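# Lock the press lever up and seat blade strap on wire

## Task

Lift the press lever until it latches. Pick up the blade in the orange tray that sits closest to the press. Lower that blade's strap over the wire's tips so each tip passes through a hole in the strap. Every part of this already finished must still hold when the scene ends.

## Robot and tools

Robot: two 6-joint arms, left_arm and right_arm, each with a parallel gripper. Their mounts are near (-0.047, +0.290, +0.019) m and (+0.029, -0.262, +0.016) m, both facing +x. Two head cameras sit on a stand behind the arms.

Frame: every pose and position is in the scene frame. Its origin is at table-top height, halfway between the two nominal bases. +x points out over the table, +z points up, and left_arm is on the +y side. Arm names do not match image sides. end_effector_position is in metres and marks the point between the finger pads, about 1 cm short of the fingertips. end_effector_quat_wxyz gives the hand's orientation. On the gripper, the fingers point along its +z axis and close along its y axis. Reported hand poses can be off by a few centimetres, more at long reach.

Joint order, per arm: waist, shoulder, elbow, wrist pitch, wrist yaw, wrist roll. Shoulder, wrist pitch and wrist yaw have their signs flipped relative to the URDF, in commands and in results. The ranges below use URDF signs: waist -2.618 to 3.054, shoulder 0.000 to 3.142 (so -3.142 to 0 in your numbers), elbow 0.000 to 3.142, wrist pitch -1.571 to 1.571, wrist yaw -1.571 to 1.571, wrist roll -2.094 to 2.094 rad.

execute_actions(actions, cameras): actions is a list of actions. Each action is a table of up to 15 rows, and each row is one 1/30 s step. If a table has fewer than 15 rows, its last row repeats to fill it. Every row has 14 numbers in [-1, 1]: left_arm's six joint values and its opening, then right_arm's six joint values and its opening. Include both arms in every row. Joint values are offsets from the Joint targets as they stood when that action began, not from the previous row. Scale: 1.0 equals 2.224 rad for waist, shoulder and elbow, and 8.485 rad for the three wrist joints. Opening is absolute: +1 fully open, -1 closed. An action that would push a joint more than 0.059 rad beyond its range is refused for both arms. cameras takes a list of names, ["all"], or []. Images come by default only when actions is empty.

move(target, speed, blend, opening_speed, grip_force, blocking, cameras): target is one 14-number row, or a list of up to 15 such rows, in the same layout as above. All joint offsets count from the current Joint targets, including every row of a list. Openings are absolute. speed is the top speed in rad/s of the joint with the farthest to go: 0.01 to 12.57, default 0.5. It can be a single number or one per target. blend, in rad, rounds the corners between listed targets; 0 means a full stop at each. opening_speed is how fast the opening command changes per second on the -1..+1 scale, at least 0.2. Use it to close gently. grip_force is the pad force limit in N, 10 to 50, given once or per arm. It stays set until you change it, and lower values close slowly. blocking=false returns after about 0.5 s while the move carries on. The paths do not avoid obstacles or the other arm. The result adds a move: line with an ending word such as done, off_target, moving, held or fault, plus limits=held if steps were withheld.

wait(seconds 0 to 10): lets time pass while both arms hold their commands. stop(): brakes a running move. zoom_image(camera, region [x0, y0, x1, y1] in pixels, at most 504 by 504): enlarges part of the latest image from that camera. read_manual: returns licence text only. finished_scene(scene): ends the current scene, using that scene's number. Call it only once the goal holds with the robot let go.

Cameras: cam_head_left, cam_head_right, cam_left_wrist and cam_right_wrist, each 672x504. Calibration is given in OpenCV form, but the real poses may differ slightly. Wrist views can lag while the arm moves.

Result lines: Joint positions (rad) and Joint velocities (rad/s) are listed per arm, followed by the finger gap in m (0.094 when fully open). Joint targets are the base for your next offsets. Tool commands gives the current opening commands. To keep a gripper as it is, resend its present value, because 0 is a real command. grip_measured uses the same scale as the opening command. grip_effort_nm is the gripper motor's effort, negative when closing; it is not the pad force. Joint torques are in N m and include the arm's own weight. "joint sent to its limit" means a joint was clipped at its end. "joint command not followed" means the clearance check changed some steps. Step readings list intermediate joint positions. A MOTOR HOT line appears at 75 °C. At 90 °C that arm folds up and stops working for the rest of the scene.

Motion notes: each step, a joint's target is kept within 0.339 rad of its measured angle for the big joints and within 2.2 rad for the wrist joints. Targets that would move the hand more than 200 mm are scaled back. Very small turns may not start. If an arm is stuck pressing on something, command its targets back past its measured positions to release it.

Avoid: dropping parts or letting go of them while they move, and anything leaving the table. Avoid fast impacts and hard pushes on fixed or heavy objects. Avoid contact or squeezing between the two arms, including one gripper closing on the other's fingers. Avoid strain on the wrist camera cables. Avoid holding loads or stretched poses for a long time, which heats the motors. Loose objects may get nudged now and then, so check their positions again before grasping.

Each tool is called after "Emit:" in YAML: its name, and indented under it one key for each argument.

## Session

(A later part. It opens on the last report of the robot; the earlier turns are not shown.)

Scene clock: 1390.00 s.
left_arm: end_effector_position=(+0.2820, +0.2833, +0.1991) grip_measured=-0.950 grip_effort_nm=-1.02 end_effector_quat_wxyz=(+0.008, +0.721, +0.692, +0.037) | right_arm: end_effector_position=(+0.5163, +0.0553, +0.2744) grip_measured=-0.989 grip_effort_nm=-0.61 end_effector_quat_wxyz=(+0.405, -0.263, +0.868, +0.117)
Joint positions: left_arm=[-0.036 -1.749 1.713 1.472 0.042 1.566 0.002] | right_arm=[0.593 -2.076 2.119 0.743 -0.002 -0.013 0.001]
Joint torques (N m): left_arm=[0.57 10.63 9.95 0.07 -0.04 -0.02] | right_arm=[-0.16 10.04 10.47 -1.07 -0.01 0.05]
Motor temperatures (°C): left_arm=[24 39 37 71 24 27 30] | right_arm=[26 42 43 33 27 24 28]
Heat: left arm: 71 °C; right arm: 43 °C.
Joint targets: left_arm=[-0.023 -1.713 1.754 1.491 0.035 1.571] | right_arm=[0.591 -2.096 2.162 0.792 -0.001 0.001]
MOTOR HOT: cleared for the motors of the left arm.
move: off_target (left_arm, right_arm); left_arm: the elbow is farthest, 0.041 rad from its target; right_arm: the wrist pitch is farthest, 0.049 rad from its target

Emit:
wait:
  seconds: 10

Emit:
wait:
  seconds: 10

Emit:
move:
  target:
    - [-0.138,-0.174,-0.2491,-0.323,0.0501,0,-1,0,0,0,0,0,0,-1]
    - [-0.147,-0.2639,-0.2558,-0.3328,0.0501,0,-1,0,0,0,0,0,0,-1]
    - [-0.1603,-0.295,-0.2698,-0.3328,0.0449,0,-1,0,0,0,0,0,0,-1]
  speed: [1.2,0.4,0.03]
  blend: [0.05,0,0]
  cameras: ["cam_right_wrist","cam_left_wrist"]

Emit:
zoom_image:
  camera: "cam_right_wrist"
  region: [260, 255, 400, 360]

Emit:
zoom_image:
  camera: "cam_left_wrist"
  region: [300, 160, 440, 300]

Scene clock: 1428.37 s.
left_arm: end_effector_position=(+0.2820, +0.2833, +0.1991) grip_measured=-0.950 grip_effort_nm=-1.02 end_effector_quat_wxyz=(+0.008, +0.721, +0.692, +0.037) | right_arm: end_effector_position=(+0.5163, +0.0553, +0.2744) grip_measured=-0.989 grip_effort_nm=-0.61 end_effector_quat_wxyz=(+0.405, -0.263, +0.868, +0.117)
Joint positions: left_arm=[-0.036 -1.749 1.713 1.472 0.042 1.566 0.002] | right_arm=[0.593 -2.076 2.119 0.743 -0.002 -0.013 0.001]
Joint torques (N m): left_arm=[0.57 10.65 9.96 0.07 -0.06 -0.01] | right_arm=[-0.1 10.04 10.51 -1.07 -0.04 0.08]
Motor temperatures (°C): left_arm=[24 37 38 56 24 27 30] | right_arm=[26 42 43 33 27 24 28]
Heat: left arm: 56 °C; right arm: 43 °C.
Joint targets: left_arm=[-0.023 -1.713 1.754 1.491 0.035 1.571] | right_arm=[0.591 -2.096 2.162 0.792 -0.001 0.001]
Tool commands: left_gripper/opening=-1.0 right_gripper/opening=-1.0
wait: 10.00 s; at rest from the start

Scene clock: 1438.37 s.
left_arm: end_effector_position=(+0.2820, +0.2833, +0.1991) grip_measured=-0.950 grip_effort_nm=-1.02 end_effector_quat_wxyz=(+0.008, +0.721, +0.692, +0.037) | right_arm: end_effector_position=(+0.5163, +0.0553, +0.2744) grip_measured=-0.989 grip_effort_nm=-0.61 end_effector_quat_wxyz=(+0.405, -0.263, +0.868, +0.117)
Joint positions: left_arm=[-0.036 -1.749 1.713 1.472 0.042 1.566 0.002] | right_arm=[0.593 -2.076 2.119 0.743 -0.002 -0.013 0.001]
Joint torques (N m): left_arm=[0.55 10.63 9.95 0.08 -0.04 -0.01] | right_arm=[-0.13 9.88 10.45 -1.03 -0.07 0.07]
Heat: left arm: 54 °C; right arm: 43 °C.
Joint targets: left_arm=[-0.023 -1.713 1.754 1.491 0.035 1.571] | right_arm=[0.591 -2.096 2.162 0.792 -0.001 0.001]
Tool commands: left_gripper/opening=-1.0 right_gripper/opening=-1.0
wait: 10.00 s; at rest by 0.17 s

Scene clock: 1444.47 s.
left_arm: end_effector_position=(+0.5272, +0.1444, +0.1249) grip_measured=-0.950 grip_effort_nm=-1.02 end_effector_quat_wxyz=(+0.481, +0.490, +0.513, +0.515) | right_arm: end_effector_position=(+0.5163, +0.0553, +0.2744) grip_measured=-0.989 grip_effort_nm=-0.61 end_effector_quat_wxyz=(+0.405, -0.263, +0.868, +0.117)
Joint positions: left_arm=[-0.367 -2.335 1.167 -1.16 0.435 1.578 0.002] | right_arm=[0.593 -2.076 2.119 0.743 -0.002 -0.013 0.001]
Joint torques (N m): left_arm=[-0.65 9.72 4.22 -3.46 -0.11 -0.02] | right_arm=[-0.1 9.99 10.54 -1.08 -0.06 0.07]
Motor temperatures (°C): left_arm=[24 38 37 59 24 27 30] | right_arm=[26 42 43 33 27 24 28]
Heat: left arm: 59 °C; right arm: 43 °C.
Joint targets: left_arm=[-0.380 -2.369 1.154 -1.333 0.416 1.571] | right_arm=[0.591 -2.096 2.162 0.792 -0.001 0.001]
move: off_target (left_arm, right_arm); left_arm: the wrist pitch is farthest, 0.172 rad from its target; right_arm: the wrist pitch is farthest, 0.049 rad from its target
camera_calibration:
cam_left_wrist: T_world_to_cam=[[-0.00557087, 0.00251135, -0.999981, 0.125422], [-0.46667, 0.884419, 0.00482094, 0.154534], [0.884414, 0.466688, -0.00375501, -0.444214], [0, 0, 0, 1]] pos_world=[0.465684, 0.0703219, 0.123007]
cam_right_wrist: T_world_to_cam=[[0.540809, -0.840249, 0.0388183, -0.247642], [-0.75223, -0.503777, -0.424687, 0.570821], [0.376399, 0.200474, -0.904507, 0.134189], [0, 0, 0, 1]] pos_world=[0.512807, 0.0525838, 0.373409]
Images, in order (width x height): cam_left_wrist 672x504, cam_right_wrist 672x504.

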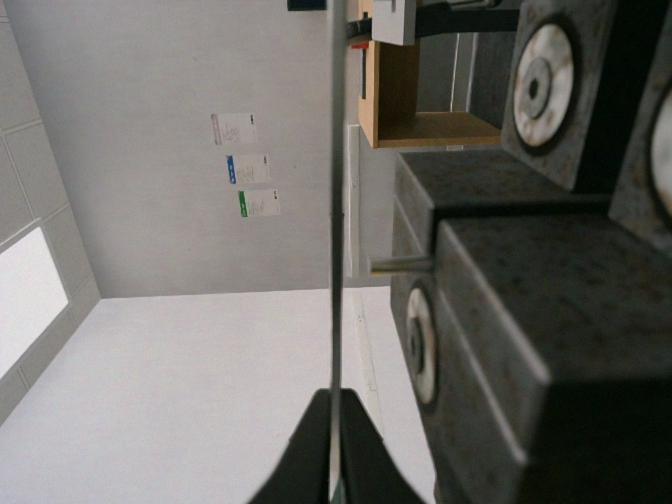

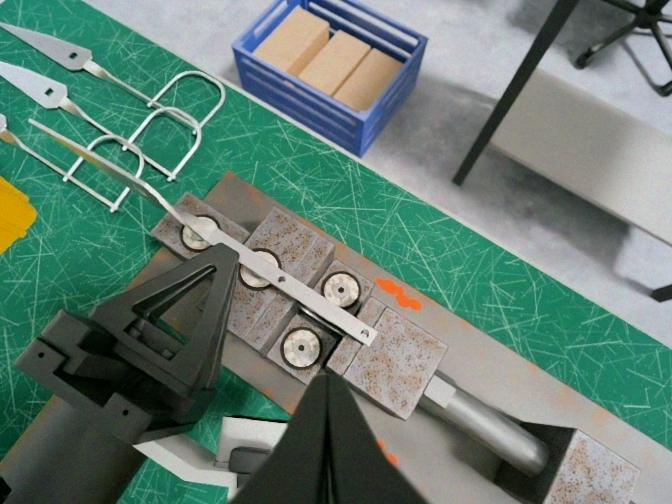

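Scaled by 3.600 from the camera's 672x504 image, which has a finer 960x720 frame.

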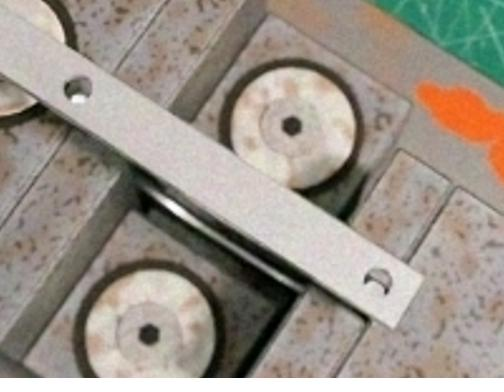

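Scaled by 3.600 from the camera's 672x504 image, which has a finer 960x720 frame.

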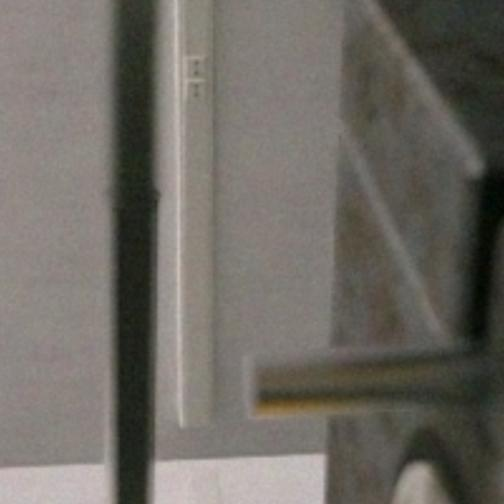

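Emit:
zoom_image:
  camera: "cam_right_wrist"
  region: [260, 264, 304, 297]

Emit:
zoom_image:
  camera: "cam_right_wrist"
  region: [343, 317, 387, 350]

Scaled by 11.455 from the camera's 672x504 image, which has a finer 960x720 frame.

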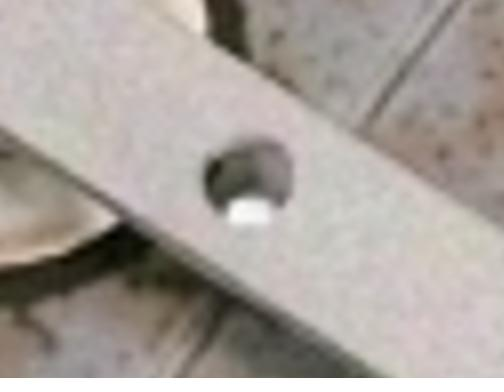

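Scaled by 11.455 from the camera's 672x504 image, which has a finer 960x720 frame.

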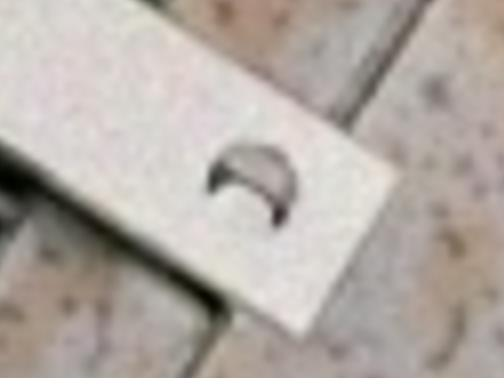

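Emit:
move:
  target: [0,-0.0112,0,0,0,0,-1,0,0,0,0,0,0,-1]
  speed: 0.02
  cameras: ["cam_right_wrist","cam_left_wrist"]

Emit:
zoom_image:
  camera: "cam_right_wrist"
  region: [260, 255, 400, 360]

Emit:
zoom_image:
  camera: "cam_left_wrist"
  region: [300, 160, 440, 300]

Scene clock: 1465.53 s.
left_arm: end_effector_position=(+0.5270, +0.1445, +0.1173) grip_measured=-0.950 grip_effort_nm=-1.02 end_effector_quat_wxyz=(+0.479, +0.492, +0.514, +0.514) | right_arm: end_effector_position=(+0.5163, +0.0553, +0.2744) grip_measured=-0.989 grip_effort_nm=-0.61 end_effector_quat_wxyz=(+0.405, -0.263, +0.868, +0.117)
Joint positions: left_arm=[-0.367 -2.353 1.167 -1.173 0.435 1.578 0.002] | right_arm=[0.593 -2.076 2.119 0.743 -0.002 -0.013 0.001]
Joint torques (N m): left_arm=[-0.68 9.26 4.16 -3.33 -0.11 -0.02] | right_arm=[-0.23 9.96 10.52 -1.08 -0.06 0.07]
Motor temperatures (°C): left_arm=[24 41 35 69 24 27 30] | right_arm=[26 42 43 32 27 24 28]
Heat: left arm: 69 °C; right arm: 43 °C.
Joint targets: left_arm=[-0.380 -2.394 1.154 -1.333 0.416 1.571] | right_arm=[0.591 -2.096 2.162 0.792 -0.001 0.001]
move: off_target (left_arm, right_arm); left_arm: the wrist pitch is farthest, 0.160 rad from its target; right_arm: the wrist pitch is farthest, 0.049 rad from its target
camera_calibration:
cam_left_wrist: T_world_to_cam=[[-0.0112418, 0.00474726, -0.999926, 0.120503], [-0.466635, 0.8844, 0.00944499, 0.153782], [0.884379, 0.466706, -0.007727, -0.44354], [0, 0, 0, 1]] pos_world=[0.465372, 0.0704266, 0.115614]
cam_right_wrist: T_world_to_cam=[[0.540809, -0.840249, 0.0388183, -0.247642], [-0.75223, -0.503777, -0.424687, 0.570821], [0.376399, 0.200474, -0.904507, 0.134189], [0, 0, 0, 1]] pos_world=[0.512807, 0.0525838, 0.373409]
Images, in order (width x height): cam_left_wrist 672x504, cam_right_wrist 672x504.

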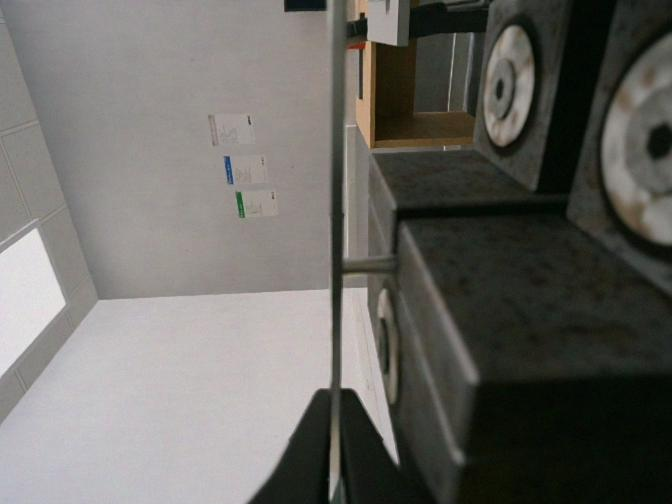

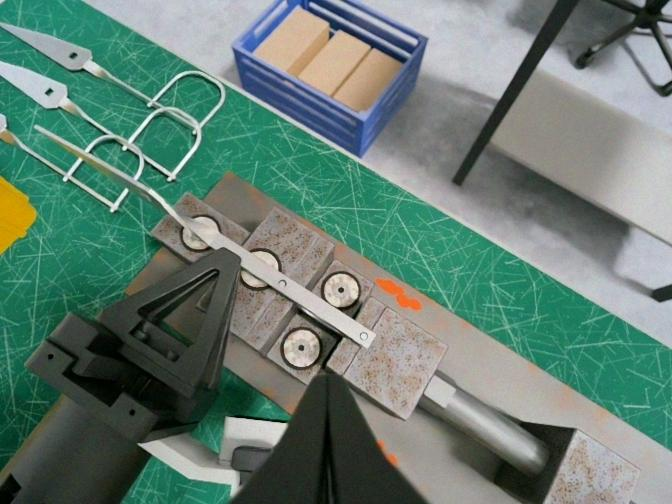

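Scaled by 3.600 from the camera's 672x504 image, which has a finer 960x720 frame.

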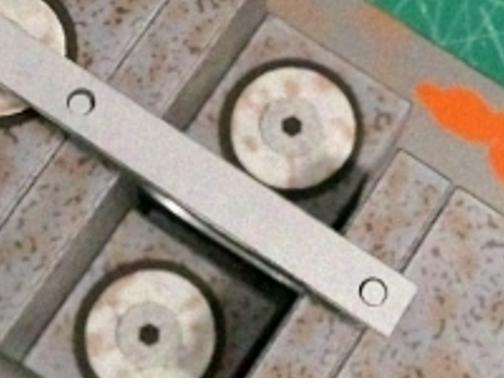

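Scaled by 3.600 from the camera's 672x504 image, which has a finer 960x720 frame.

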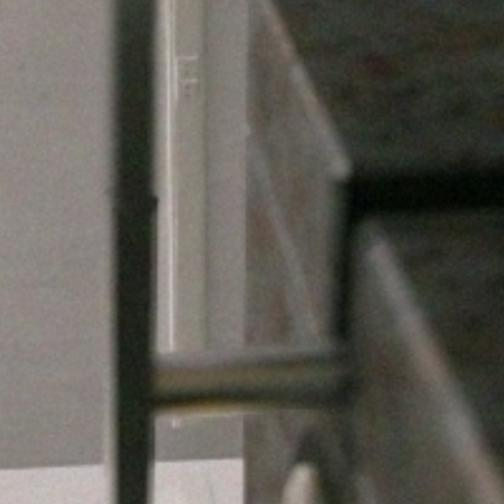

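Emit:
move:
  target: [0,-0.0081,0,0,0,0,-1,0,0,0,0,0,0,-1]
  speed: 0.02
  cameras: ["cam_right_wrist","cam_left_wrist"]

Emit:
zoom_image:
  camera: "cam_right_wrist"
  region: [260, 255, 400, 360]

Emit:
zoom_image:
  camera: "cam_left_wrist"
  region: [300, 160, 440, 300]

Scene clock: 1476.00 s.
left_arm: end_effector_position=(+0.5271, +0.1445, +0.1177) grip_measured=-0.950 grip_effort_nm=-1.02 end_effector_quat_wxyz=(+0.484, +0.488, +0.512, +0.516) | right_arm: end_effector_position=(+0.5163, +0.0553, +0.2744) grip_measured=-0.989 grip_effort_nm=-0.61 end_effector_quat_wxyz=(+0.405, -0.263, +0.868, +0.117)
Joint positions: left_arm=[-0.367 -2.362 1.168 -1.194 0.435 1.578 0.002] | right_arm=[0.593 -2.076 2.119 0.743 -0.002 -0.013 0.001]
Joint torques (N m): left_arm=[-0.66 8.59 4.1 -3.13 -0.11 -0.03] | right_arm=[-0.16 9.96 10.47 -1.09 -0.02 0.05]
Motor temperatures (°C): left_arm=[24 40 35 75 24 27 30] | right_arm=[26 42 43 32 27 24 28]
Heat: left arm: 75 °C; right arm: 43 °C. Fold the left arm in close to its base, or ease its load, before you think long.
Joint targets: left_arm=[-0.380 -2.412 1.154 -1.333 0.416 1.571] | right_arm=[0.591 -2.096 2.162 0.792 -0.001 0.001]
MOTOR HOT: the wrist pitch of the left arm reports 75 °C; the controller's stop level is 90 °C. To cool a motor, set the load down, stop pushing, or move to a pose that needs little force.
move: off_target (left_arm, right_arm); left_arm: the wrist pitch is farthest, 0.139 rad from its target; right_arm: the wrist pitch is farthest, 0.049 rad from its target
camera_calibration:
cam_left_wrist: T_world_to_cam=[[0.0015403, -0.000328892, -0.999999, 0.114903], [-0.466704, 0.884413, -0.00100974, 0.155137], [0.884412, 0.466705, 0.00120877, -0.444785], [0, 0, 0, 1]] pos_world=[0.465599, 0.070416, 0.115597]
cam_right_wrist: T_world_to_cam=[[0.540809, -0.840249, 0.0388183, -0.247642], [-0.75223, -0.503777, -0.424687, 0.570821], [0.376399, 0.200474, -0.904507, 0.134189], [0, 0, 0, 1]] pos_world=[0.512807, 0.0525838, 0.373409]
Images, in order (width x height): cam_left_wrist 672x504, cam_right_wrist 672x504.

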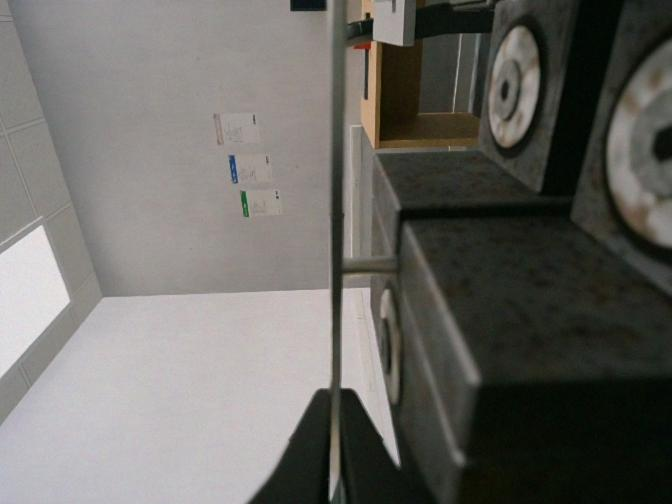

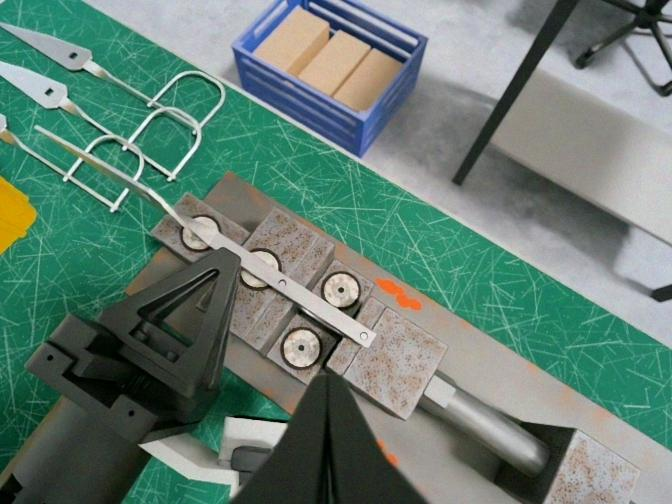

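Scaled by 3.600 from the camera's 672x504 image, which has a finer 960x720 frame.

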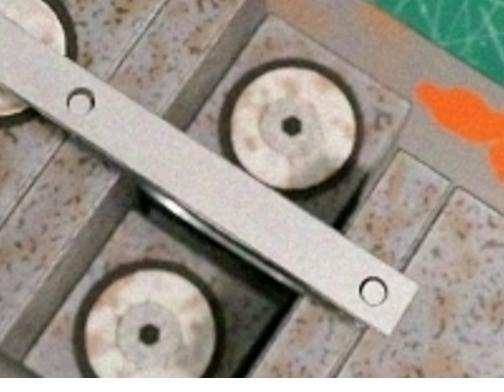

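Scaled by 3.600 from the camera's 672x504 image, which has a finer 960x720 frame.

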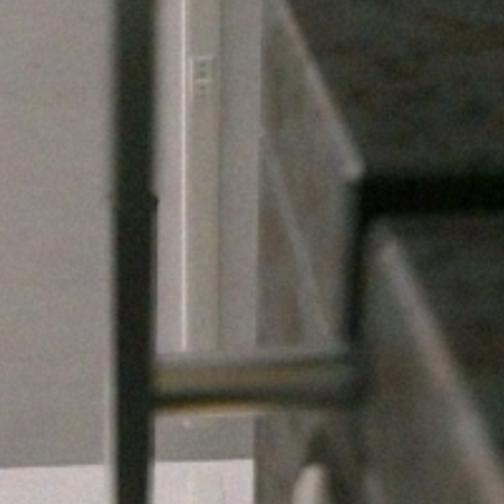

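Emit:
zoom_image:
  camera: "cam_right_wrist"
  region: [260, 264, 304, 297]

Emit:
zoom_image:
  camera: "cam_right_wrist"
  region: [343, 317, 387, 350]

Scaled by 11.455 from the camera's 672x504 image, which has a finer 960x720 frame.

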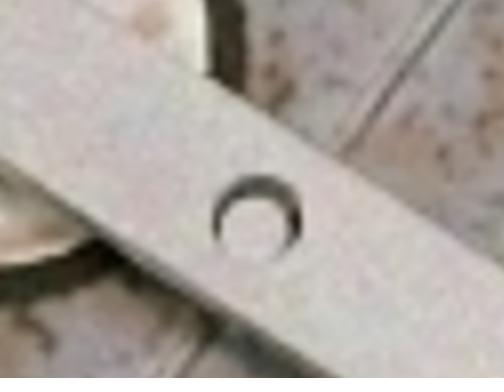

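Scaled by 11.455 from the camera's 672x504 image, which has a finer 960x720 frame.

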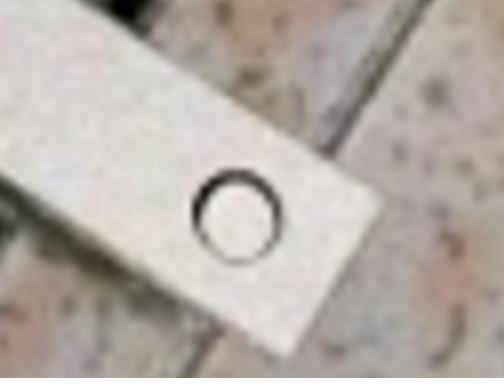

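Emit:
move:
  target:
    - [0,0.1124,0,0,0,0,-1,0,0,0,0,0,0,-1]
    - [0.1605,0.3143,0.2698,0.3328,-0.0449,0,-1,0,0,0,0,0,0,-1]
  speed: [0.25,1.2]
  blend: [0.05,0]

Scene clock: 1511.57 s.
left_arm: end_effector_position=(+0.2819, +0.2873, +0.1995) grip_measured=-0.950 grip_effort_nm=-1.02 end_effector_quat_wxyz=(+0.010, +0.716, +0.697, +0.036) | right_arm: end_effector_position=(+0.5163, +0.0553, +0.2744) grip_measured=-0.989 grip_effort_nm=-0.61 end_effector_quat_wxyz=(+0.405, -0.263, +0.868, +0.117)
Joint positions: left_arm=[-0.022 -1.747 1.713 1.472 0.039 1.566 0.002] | right_arm=[0.593 -2.076 2.119 0.743 -0.002 -0.013 0.001]
Joint torques (N m): left_arm=[0.39 10.56 9.92 0.09 -0.06 0] | right_arm=[-0.08 10.02 10.48 -1.07 -0.04 0.1]
Motor temperatures (°C): left_arm=[24 40 36 76 24 27 30] | right_arm=[26 42 44 32 27 24 28]
Heat: left arm: 76 °C; right arm: 44 °C. Fold the left arm in close to its base, or ease its load, before you think long.
Joint targets: left_arm=[-0.023 -1.713 1.754 1.491 0.035 1.571] | right_arm=[0.591 -2.096 2.162 0.792 -0.001 0.001]
MOTOR HOT: still on. The wrist pitch of the left arm reports 76 °C.
move: off_target (left_arm, right_arm); left_arm: the elbow is farthest, 0.041 rad from its target; right_arm: the wrist pitch is farthest, 0.049 rad from its target

Emit:
wait:
  seconds: 3

Emit:
move:
  target:
    - [-0.138,-0.1515,-0.2131,-0.2641,0.0489,-0.0084,-1,0,0,0,0,0,0,-1]
    - [-0.1425,-0.192,-0.2266,-0.27,0.0489,-0.0095,-1,0,0,0,0,0,0,-1]
    - [-0.1569,-0.223,-0.2437,-0.2747,0.0425,-0.0117,-1,0,0,0,0,0,0,-1]
  speed: [1.2,0.4,0.03]
  blend: [0.03,0,0]
  cameras: ["cam_right_wrist","cam_left_wrist"]

Emit:
zoom_image:
  camera: "cam_right_wrist"
  region: [260, 255, 400, 360]

Emit:
zoom_image:
  camera: "cam_left_wrist"
  region: [270, 150, 480, 310]

Scene clock: 1548.33 s.
left_arm: end_effector_position=(+0.2819, +0.2873, +0.1995) grip_measured=-0.950 grip_effort_nm=-1.02 end_effector_quat_wxyz=(+0.010, +0.716, +0.697, +0.036) | right_arm: end_effector_position=(+0.5163, +0.0553, +0.2744) grip_measured=-0.989 grip_effort_nm=-0.61 end_effector_quat_wxyz=(+0.405, -0.263, +0.868, +0.117)
Joint positions: left_arm=[-0.022 -1.747 1.713 1.472 0.039 1.566 0.002] | right_arm=[0.593 -2.076 2.119 0.743 -0.002 -0.013 0.001]
Joint torques (N m): left_arm=[0.38 10.54 9.94 0.08 -0.06 -0.01] | right_arm=[-0.1 10.03 10.59 -1.08 -0.02 0.08]
Motor temperatures (°C): left_arm=[24 38 38 58 24 27 30] | right_arm=[26 43 44 32 27 24 28]
Heat: left arm: 58 °C; right arm: 44 °C.
Joint targets: left_arm=[-0.023 -1.713 1.754 1.491 0.035 1.571] | right_arm=[0.591 -2.096 2.162 0.792 -0.001 0.001]
Tool commands: left_gripper/opening=-1.0 right_gripper/opening=-1.0
MOTOR HOT: cleared for the motors of the left arm.
wait: 3.00 s; at rest from the start

Scene clock: 1553.97 s.
left_arm: end_effector_position=(+0.5322, +0.1414, +0.1468) grip_measured=-0.950 grip_effort_nm=-1.02 end_effector_quat_wxyz=(+0.447, +0.530, +0.552, +0.463) | right_arm: end_effector_position=(+0.5163, +0.0553, +0.2744) grip_measured=-0.989 grip_effort_nm=-0.61 end_effector_quat_wxyz=(+0.405, -0.263, +0.868, +0.117)
Joint positions: left_arm=[-0.359 -2.177 1.228 -0.761 0.401 1.494 0.002] | right_arm=[0.593 -2.076 2.119 0.743 -0.002 -0.013 0.001]
Joint torques (N m): left_arm=[-0.68 9.59 5.05 -2.52 -0.06 -0.19] | right_arm=[-0.18 9.92 10.52 -1.05 -0.04 0.07]
Motor temperatures (°C): left_arm=[24 39 37 60 24 27 30] | right_arm=[26 43 44 32 27 24 28]
Heat: left arm: 60 °C; right arm: 44 °C.
Joint targets: left_arm=[-0.372 -2.209 1.212 -0.840 0.396 1.472] | right_arm=[0.591 -2.096 2.162 0.792 -0.001 0.001]
move: off_target (left_arm, right_arm); left_arm: the wrist pitch is farthest, 0.078 rad from its target; right_arm: the wrist pitch is farthest, 0.049 rad from its target
camera_calibration:
cam_left_wrist: T_world_to_cam=[[-0.169261, -0.0171209, -0.985423, 0.235132], [-0.444895, 0.89351, 0.0608931, 0.138351], [0.879443, 0.448716, -0.158853, -0.419162], [0, 0, 0, 1]] pos_world=[0.46998, 0.0684922, 0.156695]
cam_right_wrist: T_world_to_cam=[[0.540809, -0.840249, 0.0388183, -0.247642], [-0.75223, -0.503777, -0.424687, 0.570821], [0.376399, 0.200474, -0.904507, 0.134189], [0, 0, 0, 1]] pos_world=[0.512807, 0.0525838, 0.373409]
Images, in order (width x height): cam_left_wrist 672x504, cam_right_wrist 672x504.

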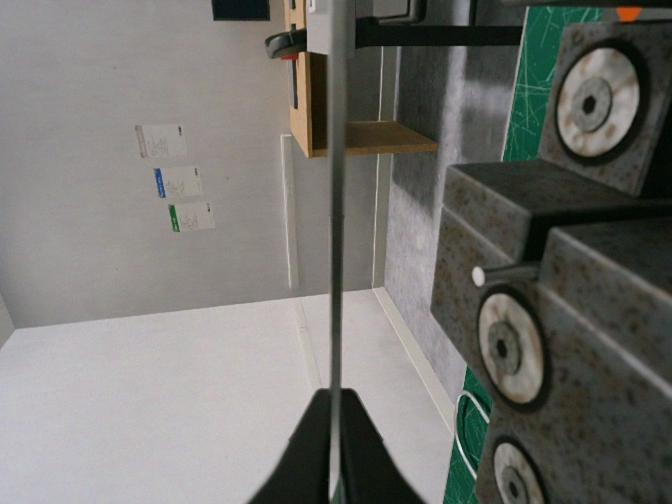

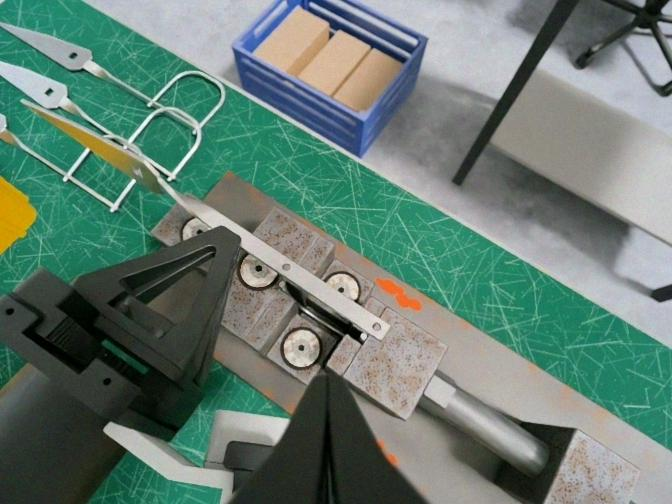

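Scaled by 3.600 from the camera's 672x504 image, which has a finer 960x720 frame.

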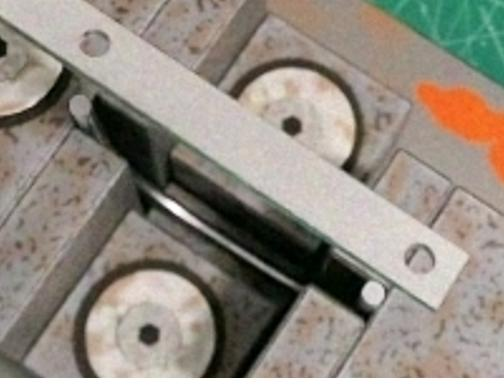

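Scaled by 2.400 from the camera's 672x504 image, which has a finer 960x720 frame.

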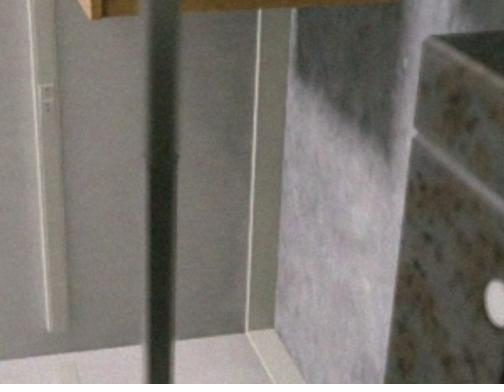

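Emit:
move:
  target: [0,-0.0121,-0.0056,0,0.0017,0,-1,0,0,0,0,0,0,-1]
  speed: 0.03
  cameras: ["cam_right_wrist","cam_left_wrist"]

Emit:
zoom_image:
  camera: "cam_right_wrist"
  region: [260, 255, 400, 360]

Emit:
zoom_image:
  camera: "cam_left_wrist"
  region: [270, 150, 480, 310]

Scene clock: 1583.93 s.
left_arm: end_effector_position=(+0.5300, +0.1423, +0.1278) grip_measured=-0.950 grip_effort_nm=-1.02 end_effector_quat_wxyz=(+0.436, +0.540, +0.556, +0.457) | right_arm: end_effector_position=(+0.5163, +0.0553, +0.2744) grip_measured=-0.989 grip_effort_nm=-0.60 end_effector_quat_wxyz=(+0.405, -0.263, +0.868, +0.117)
Joint positions: left_arm=[-0.359 -2.203 1.216 -0.766 0.401 1.492 0.002] | right_arm=[0.593 -2.076 2.119 0.743 -0.002 -0.013 0.001]
Joint torques (N m): left_arm=[-0.65 9.62 4.88 -2.49 0.14 -0.15] | right_arm=[-0.13 9.91 10.55 -1.07 -0.06 0.08]
Motor temperatures (°C): left_arm=[24 39 35 63 24 27 30] | right_arm=[26 43 44 32 27 24 28]
Heat: left arm: 63 °C; right arm: 44 °C.
Joint targets: left_arm=[-0.372 -2.235 1.200 -0.840 0.410 1.472] | right_arm=[0.591 -2.096 2.162 0.792 -0.001 0.001]
move: off_target (left_arm, right_arm); left_arm: the wrist pitch is farthest, 0.074 rad from its target; right_arm: the wrist pitch is farthest, 0.049 rad from its target
camera_calibration:
cam_left_wrist: T_world_to_cam=[[-0.200081, -0.0065888, -0.979757, 0.230131], [-0.442829, 0.892622, 0.0844293, 0.133659], [0.873997, 0.450758, -0.181514, -0.415087], [0, 0, 0, 1]] pos_world=[0.468017, 0.0693133, 0.138844]
cam_right_wrist: T_world_to_cam=[[0.540809, -0.840249, 0.0388183, -0.247642], [-0.75223, -0.503777, -0.424687, 0.570821], [0.376399, 0.200474, -0.904507, 0.134189], [0, 0, 0, 1]] pos_world=[0.512807, 0.0525838, 0.373409]
Images, in order (width x height): cam_left_wrist 672x504, cam_right_wrist 672x504.

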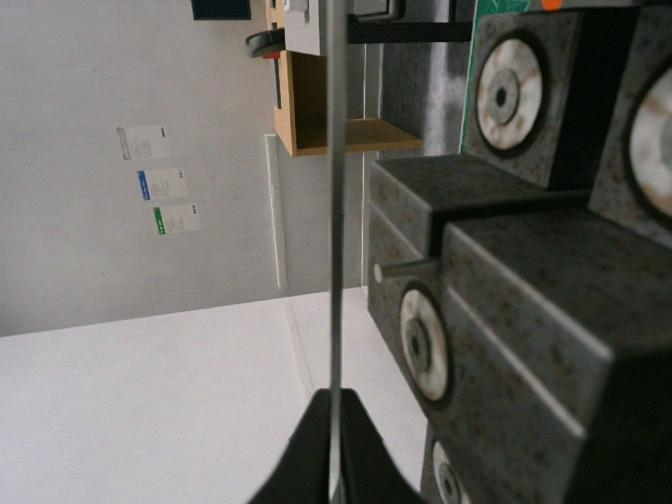

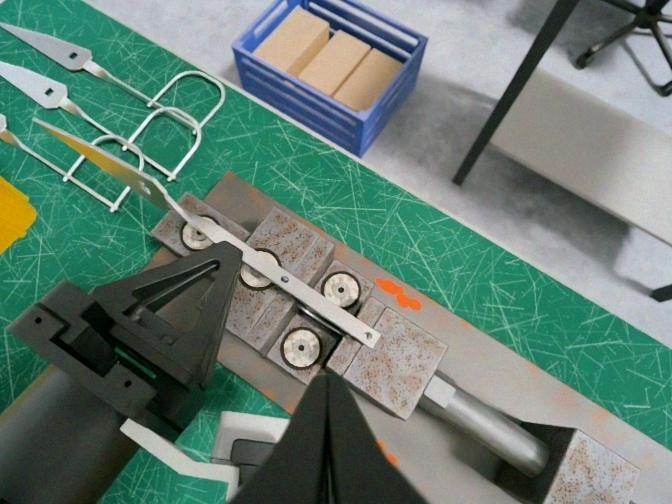

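Scaled by 3.600 from the camera's 672x504 image, which has a finer 960x720 frame.

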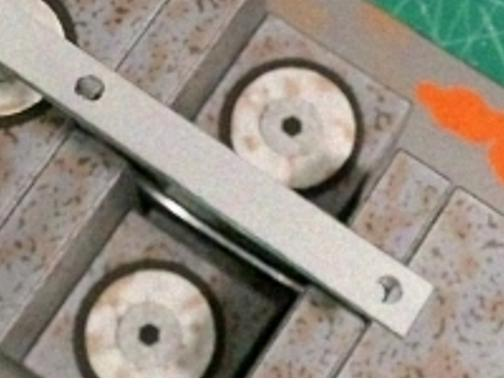

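Scaled by 2.400 from the camera's 672x504 image, which has a finer 960x720 frame.

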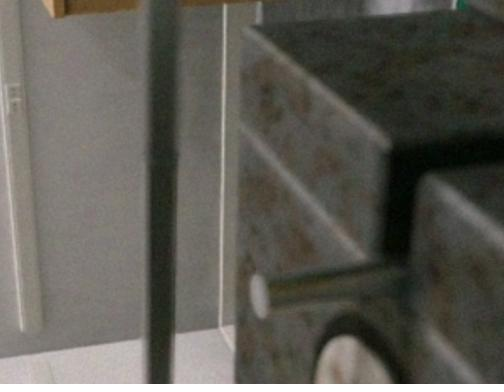

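Emit:
move:
  target: [-0.0033,-0.0040,-0.0011,0,0.0041,0,-1,0,0,0,0,0,0,-1]
  speed: 0.03
  cameras: ["cam_right_wrist","cam_left_wrist"]

Emit:
zoom_image:
  camera: "cam_right_wrist"
  region: [260, 264, 304, 297]

Emit:
zoom_image:
  camera: "cam_right_wrist"
  region: [343, 317, 387, 350]

Emit:
zoom_image:
  camera: "cam_left_wrist"
  region: [270, 150, 480, 310]

Scene clock: 1614.70 s.
left_arm: end_effector_position=(+0.5286, +0.1439, +0.1235) grip_measured=-0.950 grip_effort_nm=-1.02 end_effector_quat_wxyz=(+0.426, +0.536, +0.562, +0.464) | right_arm: end_effector_position=(+0.5163, +0.0553, +0.2744) grip_measured=-0.989 grip_effort_nm=-0.61 end_effector_quat_wxyz=(+0.405, -0.263, +0.868, +0.117)
Joint positions: left_arm=[-0.367 -2.212 1.216 -0.768 0.435 1.492 0.002] | right_arm=[0.593 -2.076 2.119 0.743 -0.002 -0.013 0.001]
Joint torques (N m): left_arm=[-0.7 9.61 4.64 -2.46 0.12 -0.16] | right_arm=[-0.09 10.1 10.5 -1.05 -0.05 0.06]
Motor temperatures (°C): left_arm=[24 37 35 67 24 27 30] | right_arm=[26 43 44 32 27 24 28]
Heat: left arm: 67 °C; right arm: 44 °C.
Joint targets: left_arm=[-0.379 -2.244 1.197 -0.840 0.445 1.472] | right_arm=[0.591 -2.096 2.162 0.792 -0.001 0.001]
move: off_target (left_arm, right_arm); left_arm: the wrist pitch is farthest, 0.072 rad from its target; right_arm: the wrist pitch is farthest, 0.049 rad from its target
camera_calibration:
cam_left_wrist: T_world_to_cam=[[-0.204249, -0.00207461, -0.978917, 0.227087], [-0.464857, 0.880261, 0.0951261, 0.144053], [0.861505, 0.474486, -0.180757, -0.412321], [0, 0, 0, 1]] pos_world=[0.468563, 0.0693069, 0.134066]
cam_right_wrist: T_world_to_cam=[[0.540809, -0.840249, 0.0388183, -0.247642], [-0.75223, -0.503777, -0.424687, 0.570821], [0.376399, 0.200474, -0.904507, 0.134189], [0, 0, 0, 1]] pos_world=[0.512807, 0.0525838, 0.373409]
Images, in order (width x height): cam_left_wrist 672x504, cam_right_wrist 672x504.

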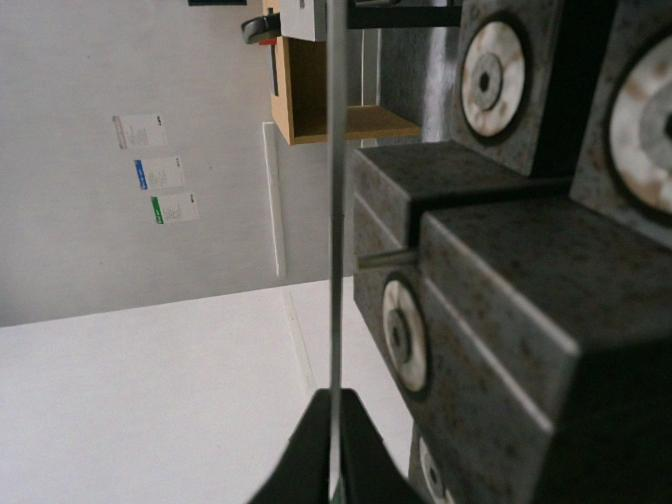

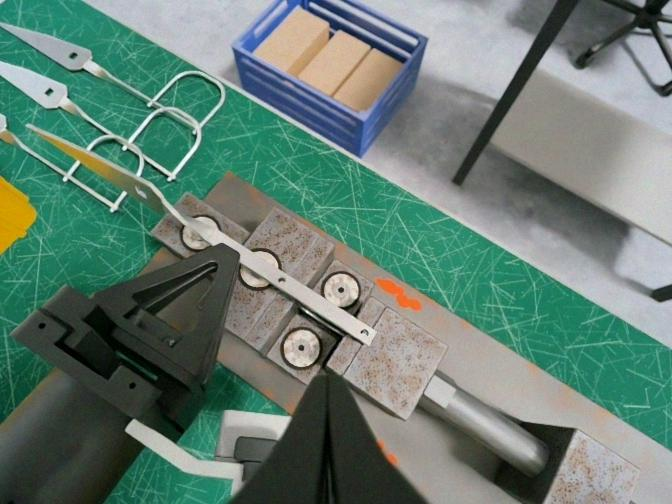

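Scaled by 11.455 from the camera's 672x504 image, which has a finer 960x720 frame.

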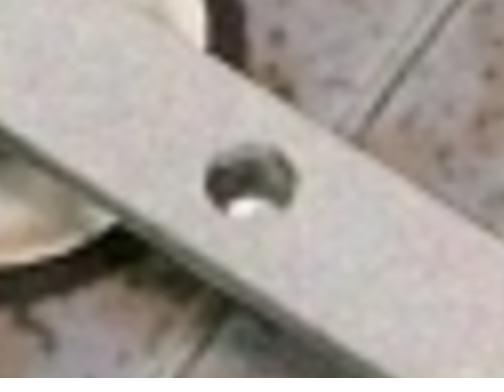

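Scaled by 11.455 from the camera's 672x504 image, which has a finer 960x720 frame.

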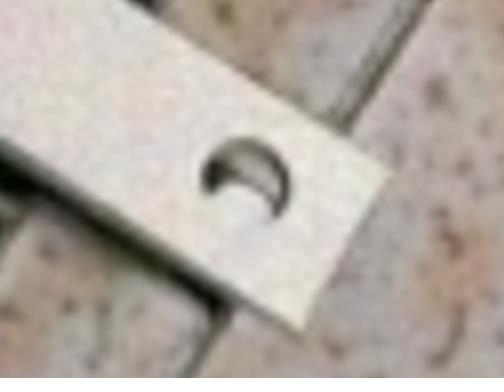

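Scaled by 2.400 from the camera's 672x504 image, which has a finer 960x720 frame.

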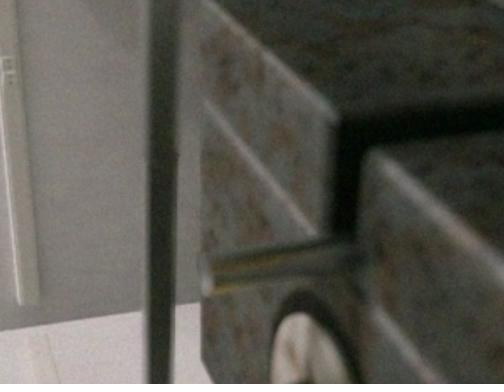

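Emit:
move:
  target: [0,-0.0071,0,0,0,0,-1,0,0,0,0,0,0,-1]
  speed: 0.02
  cameras: ["cam_right_wrist","cam_left_wrist"]

Emit:
zoom_image:
  camera: "cam_right_wrist"
  region: [260, 264, 304, 297]

Emit:
zoom_image:
  camera: "cam_right_wrist"
  region: [343, 317, 387, 350]

Emit:
zoom_image:
  camera: "cam_left_wrist"
  region: [270, 150, 480, 310]

Scene clock: 1630.53 s.
left_arm: end_effector_position=(+0.5292, +0.1439, +0.1212) grip_measured=-0.950 grip_effort_nm=-1.02 end_effector_quat_wxyz=(+0.429, +0.532, +0.563, +0.464) | right_arm: end_effector_position=(+0.5163, +0.0553, +0.2744) grip_measured=-0.989 grip_effort_nm=-0.60 end_effector_quat_wxyz=(+0.405, -0.263, +0.868, +0.117)
Joint positions: left_arm=[-0.367 -2.223 1.216 -0.784 0.437 1.486 0.002] | right_arm=[0.593 -2.076 2.119 0.743 -0.002 -0.013 0.001]
Joint torques (N m): left_arm=[-0.72 9.26 4.63 -2.29 0.11 -0.09] | right_arm=[-0.2 9.92 10.41 -1.08 -0.04 0.07]
Motor temperatures (°C): left_arm=[24 39 35 68 24 27 30] | right_arm=[26 43 44 32 27 24 28]
Heat: left arm: 68 °C; right arm: 44 °C.
Joint targets: left_arm=[-0.379 -2.260 1.197 -0.840 0.445 1.472] | right_arm=[0.591 -2.096 2.162 0.792 -0.001 0.001]
move: off_target (left_arm, right_arm); left_arm: the wrist pitch is farthest, 0.056 rad from its target; right_arm: the wrist pitch is farthest, 0.049 rad from its target
camera_calibration:
cam_left_wrist: T_world_to_cam=[[-0.198073, -0.0103973, -0.980132, 0.223111], [-0.467811, 0.879711, 0.0852069, 0.14746], [0.861348, 0.475394, -0.179111, -0.413532], [0, 0, 0, 1]] pos_world=[0.46937, 0.0691887, 0.132045]
cam_right_wrist: T_world_to_cam=[[0.540809, -0.840249, 0.0388183, -0.247642], [-0.75223, -0.503777, -0.424687, 0.570821], [0.376399, 0.200474, -0.904507, 0.134189], [0, 0, 0, 1]] pos_world=[0.512807, 0.0525838, 0.373409]
Images, in order (width x height): cam_left_wrist 672x504, cam_right_wrist 672x504.

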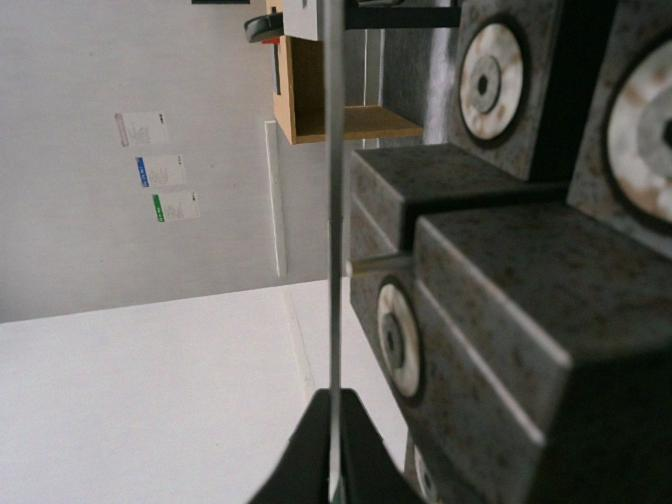

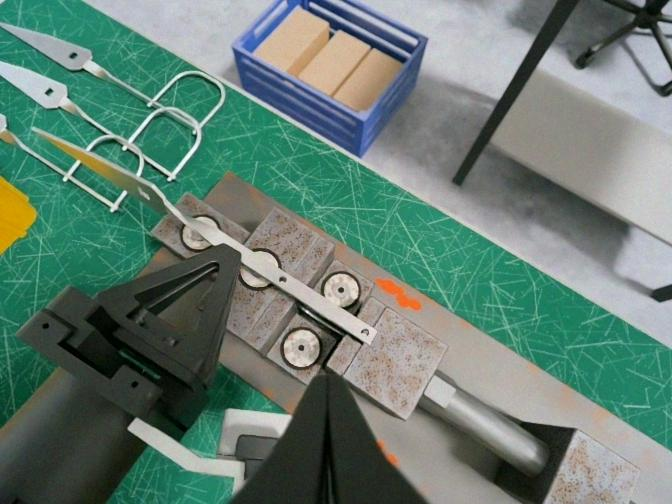

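Scaled by 11.455 from the camera's 672x504 image, which has a finer 960x720 frame.

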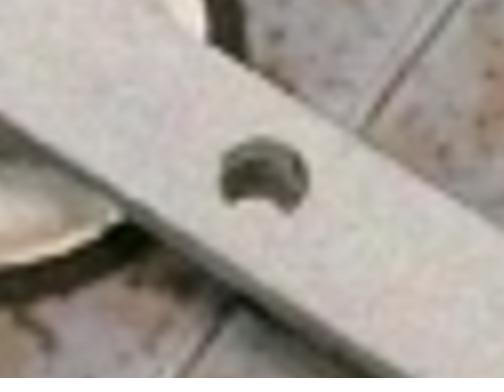

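Scaled by 11.455 from the camera's 672x504 image, which has a finer 960x720 frame.

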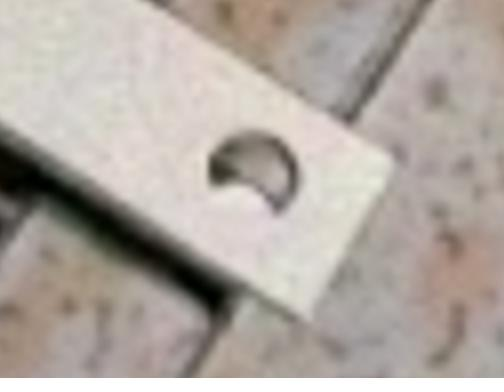

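Scaled by 2.400 from the camera's 672x504 image, which has a finer 960x720 frame.

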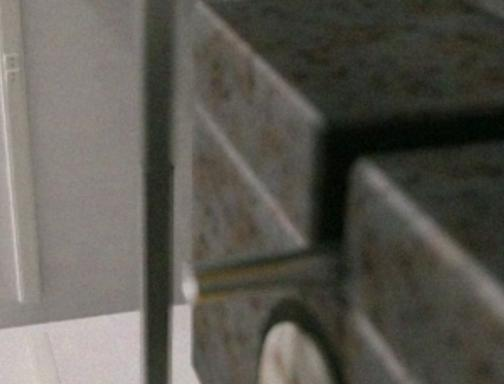

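Emit:
zoom_image:
  camera: "cam_right_wrist"
  region: [120, 150, 270, 262]

Emit:
zoom_image:
  camera: "cam_left_wrist"
  region: [280, 330, 500, 504]

Scaled by 3.360 from the camera's 672x504 image, which has a finer 960x720 frame.

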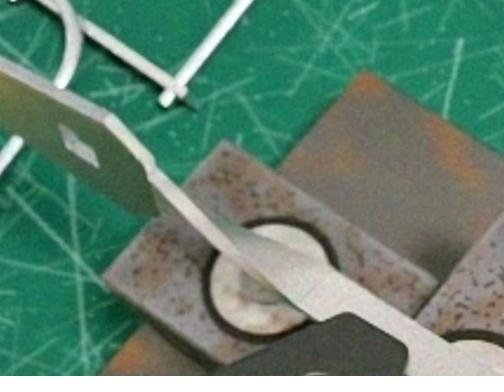

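Scaled by 2.291 from the camera's 672x504 image, which has a finer 960x720 frame.

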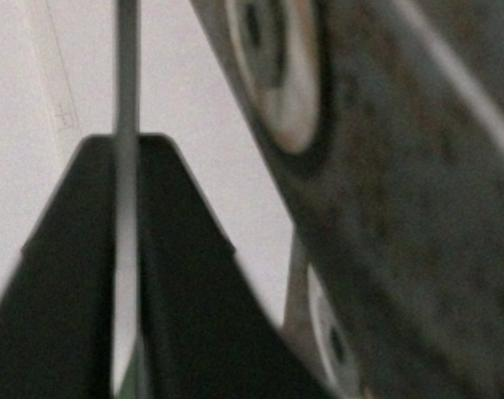

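Emit:
move:
  target: [0,0,-0.0029,0,0,0,-1,0,0,0,0,0,0,-1]
  speed: 0.02
  cameras: ["cam_right_wrist","cam_left_wrist"]

Emit:
zoom_image:
  camera: "cam_right_wrist"
  region: [260, 264, 304, 297]

Emit:
zoom_image:
  camera: "cam_right_wrist"
  region: [343, 317, 387, 350]

Emit:
zoom_image:
  camera: "cam_left_wrist"
  region: [270, 150, 480, 310]

Scene clock: 1726.70 s.
left_arm: end_effector_position=(+0.5286, +0.1442, +0.1216) grip_measured=-0.950 grip_effort_nm=-1.02 end_effector_quat_wxyz=(+0.431, +0.531, +0.563, +0.464) | right_arm: end_effector_position=(+0.5163, +0.0553, +0.2744) grip_measured=-0.989 grip_effort_nm=-0.61 end_effector_quat_wxyz=(+0.405, -0.263, +0.868, +0.117)
Joint positions: left_arm=[-0.367 -2.221 1.211 -0.791 0.437 1.485 0.002] | right_arm=[0.593 -2.076 2.119 0.743 -0.002 -0.013 0.001]
Joint torques (N m): left_arm=[-0.75 9.25 4.45 -2.25 0.12 -0.08] | right_arm=[-0.13 10.04 10.29 -1.07 -0.03 0.06]
Motor temperatures (°C): left_arm=[24 39 34 63 24 27 30] | right_arm=[26 43 44 32 27 24 28]
Heat: left arm: 63 °C; right arm: 44 °C.
Joint targets: left_arm=[-0.379 -2.260 1.191 -0.840 0.445 1.472] | right_arm=[0.591 -2.096 2.162 0.792 -0.001 0.001]
move: off_target (left_arm, right_arm); left_arm: the wrist pitch is farthest, 0.049 rad from its target; right_arm: the wrist pitch is farthest, 0.049 rad from its target
camera_calibration:
cam_left_wrist: T_world_to_cam=[[-0.195182, -0.0130523, -0.98068, 0.222263], [-0.468259, 0.879826, 0.0814864, 0.147537], [0.861764, 0.475117, -0.177838, -0.413348], [0, 0, 0, 1]] pos_world=[0.468676, 0.0694832, 0.132438]
cam_right_wrist: T_world_to_cam=[[0.540809, -0.840249, 0.0388183, -0.247642], [-0.75223, -0.503777, -0.424687, 0.570821], [0.376399, 0.200474, -0.904507, 0.134189], [0, 0, 0, 1]] pos_world=[0.512807, 0.0525838, 0.373409]
Images, in order (width x height): cam_left_wrist 672x504, cam_right_wrist 672x504.

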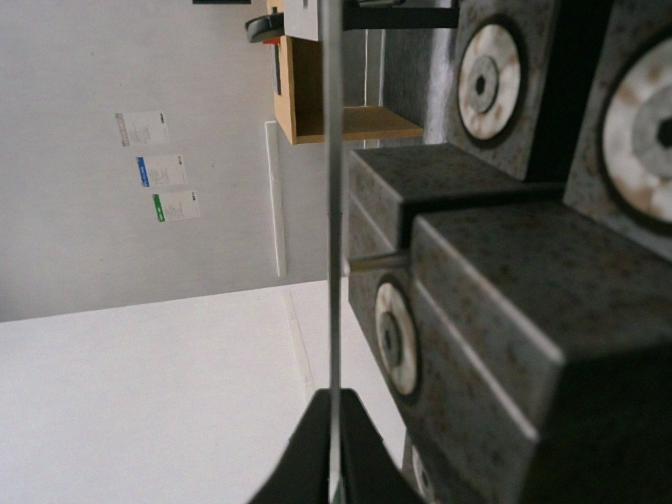

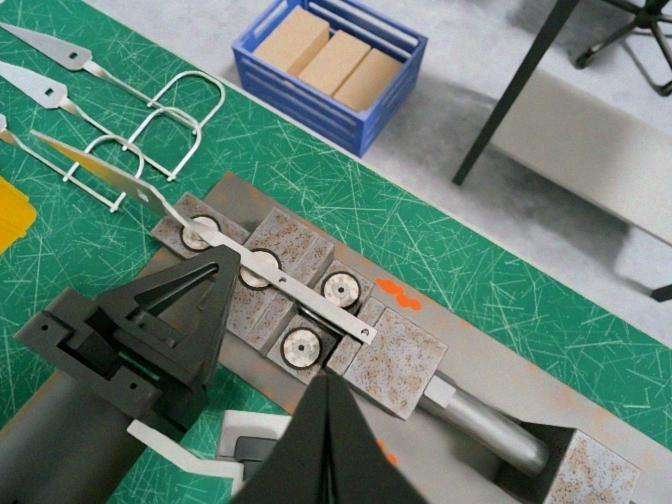

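Scaled by 11.455 from the camera's 672x504 image, which has a finer 960x720 frame.

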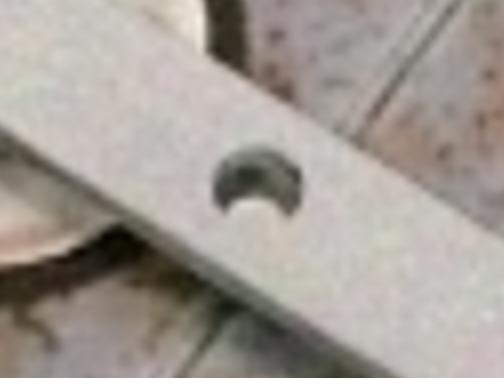

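Scaled by 11.455 from the camera's 672x504 image, which has a finer 960x720 frame.

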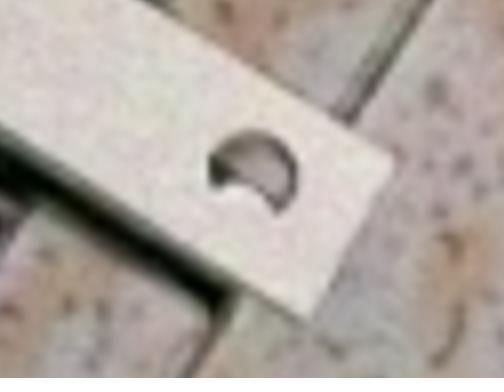

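Scaled by 2.400 from the camera's 672x504 image, which has a finer 960x720 frame.

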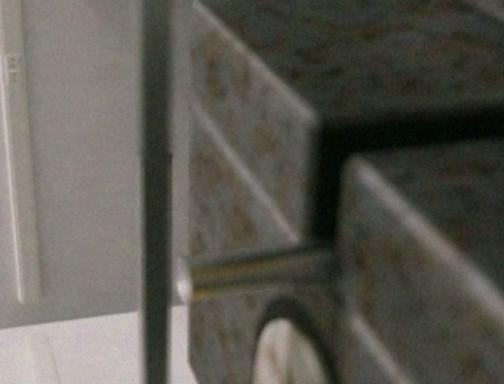

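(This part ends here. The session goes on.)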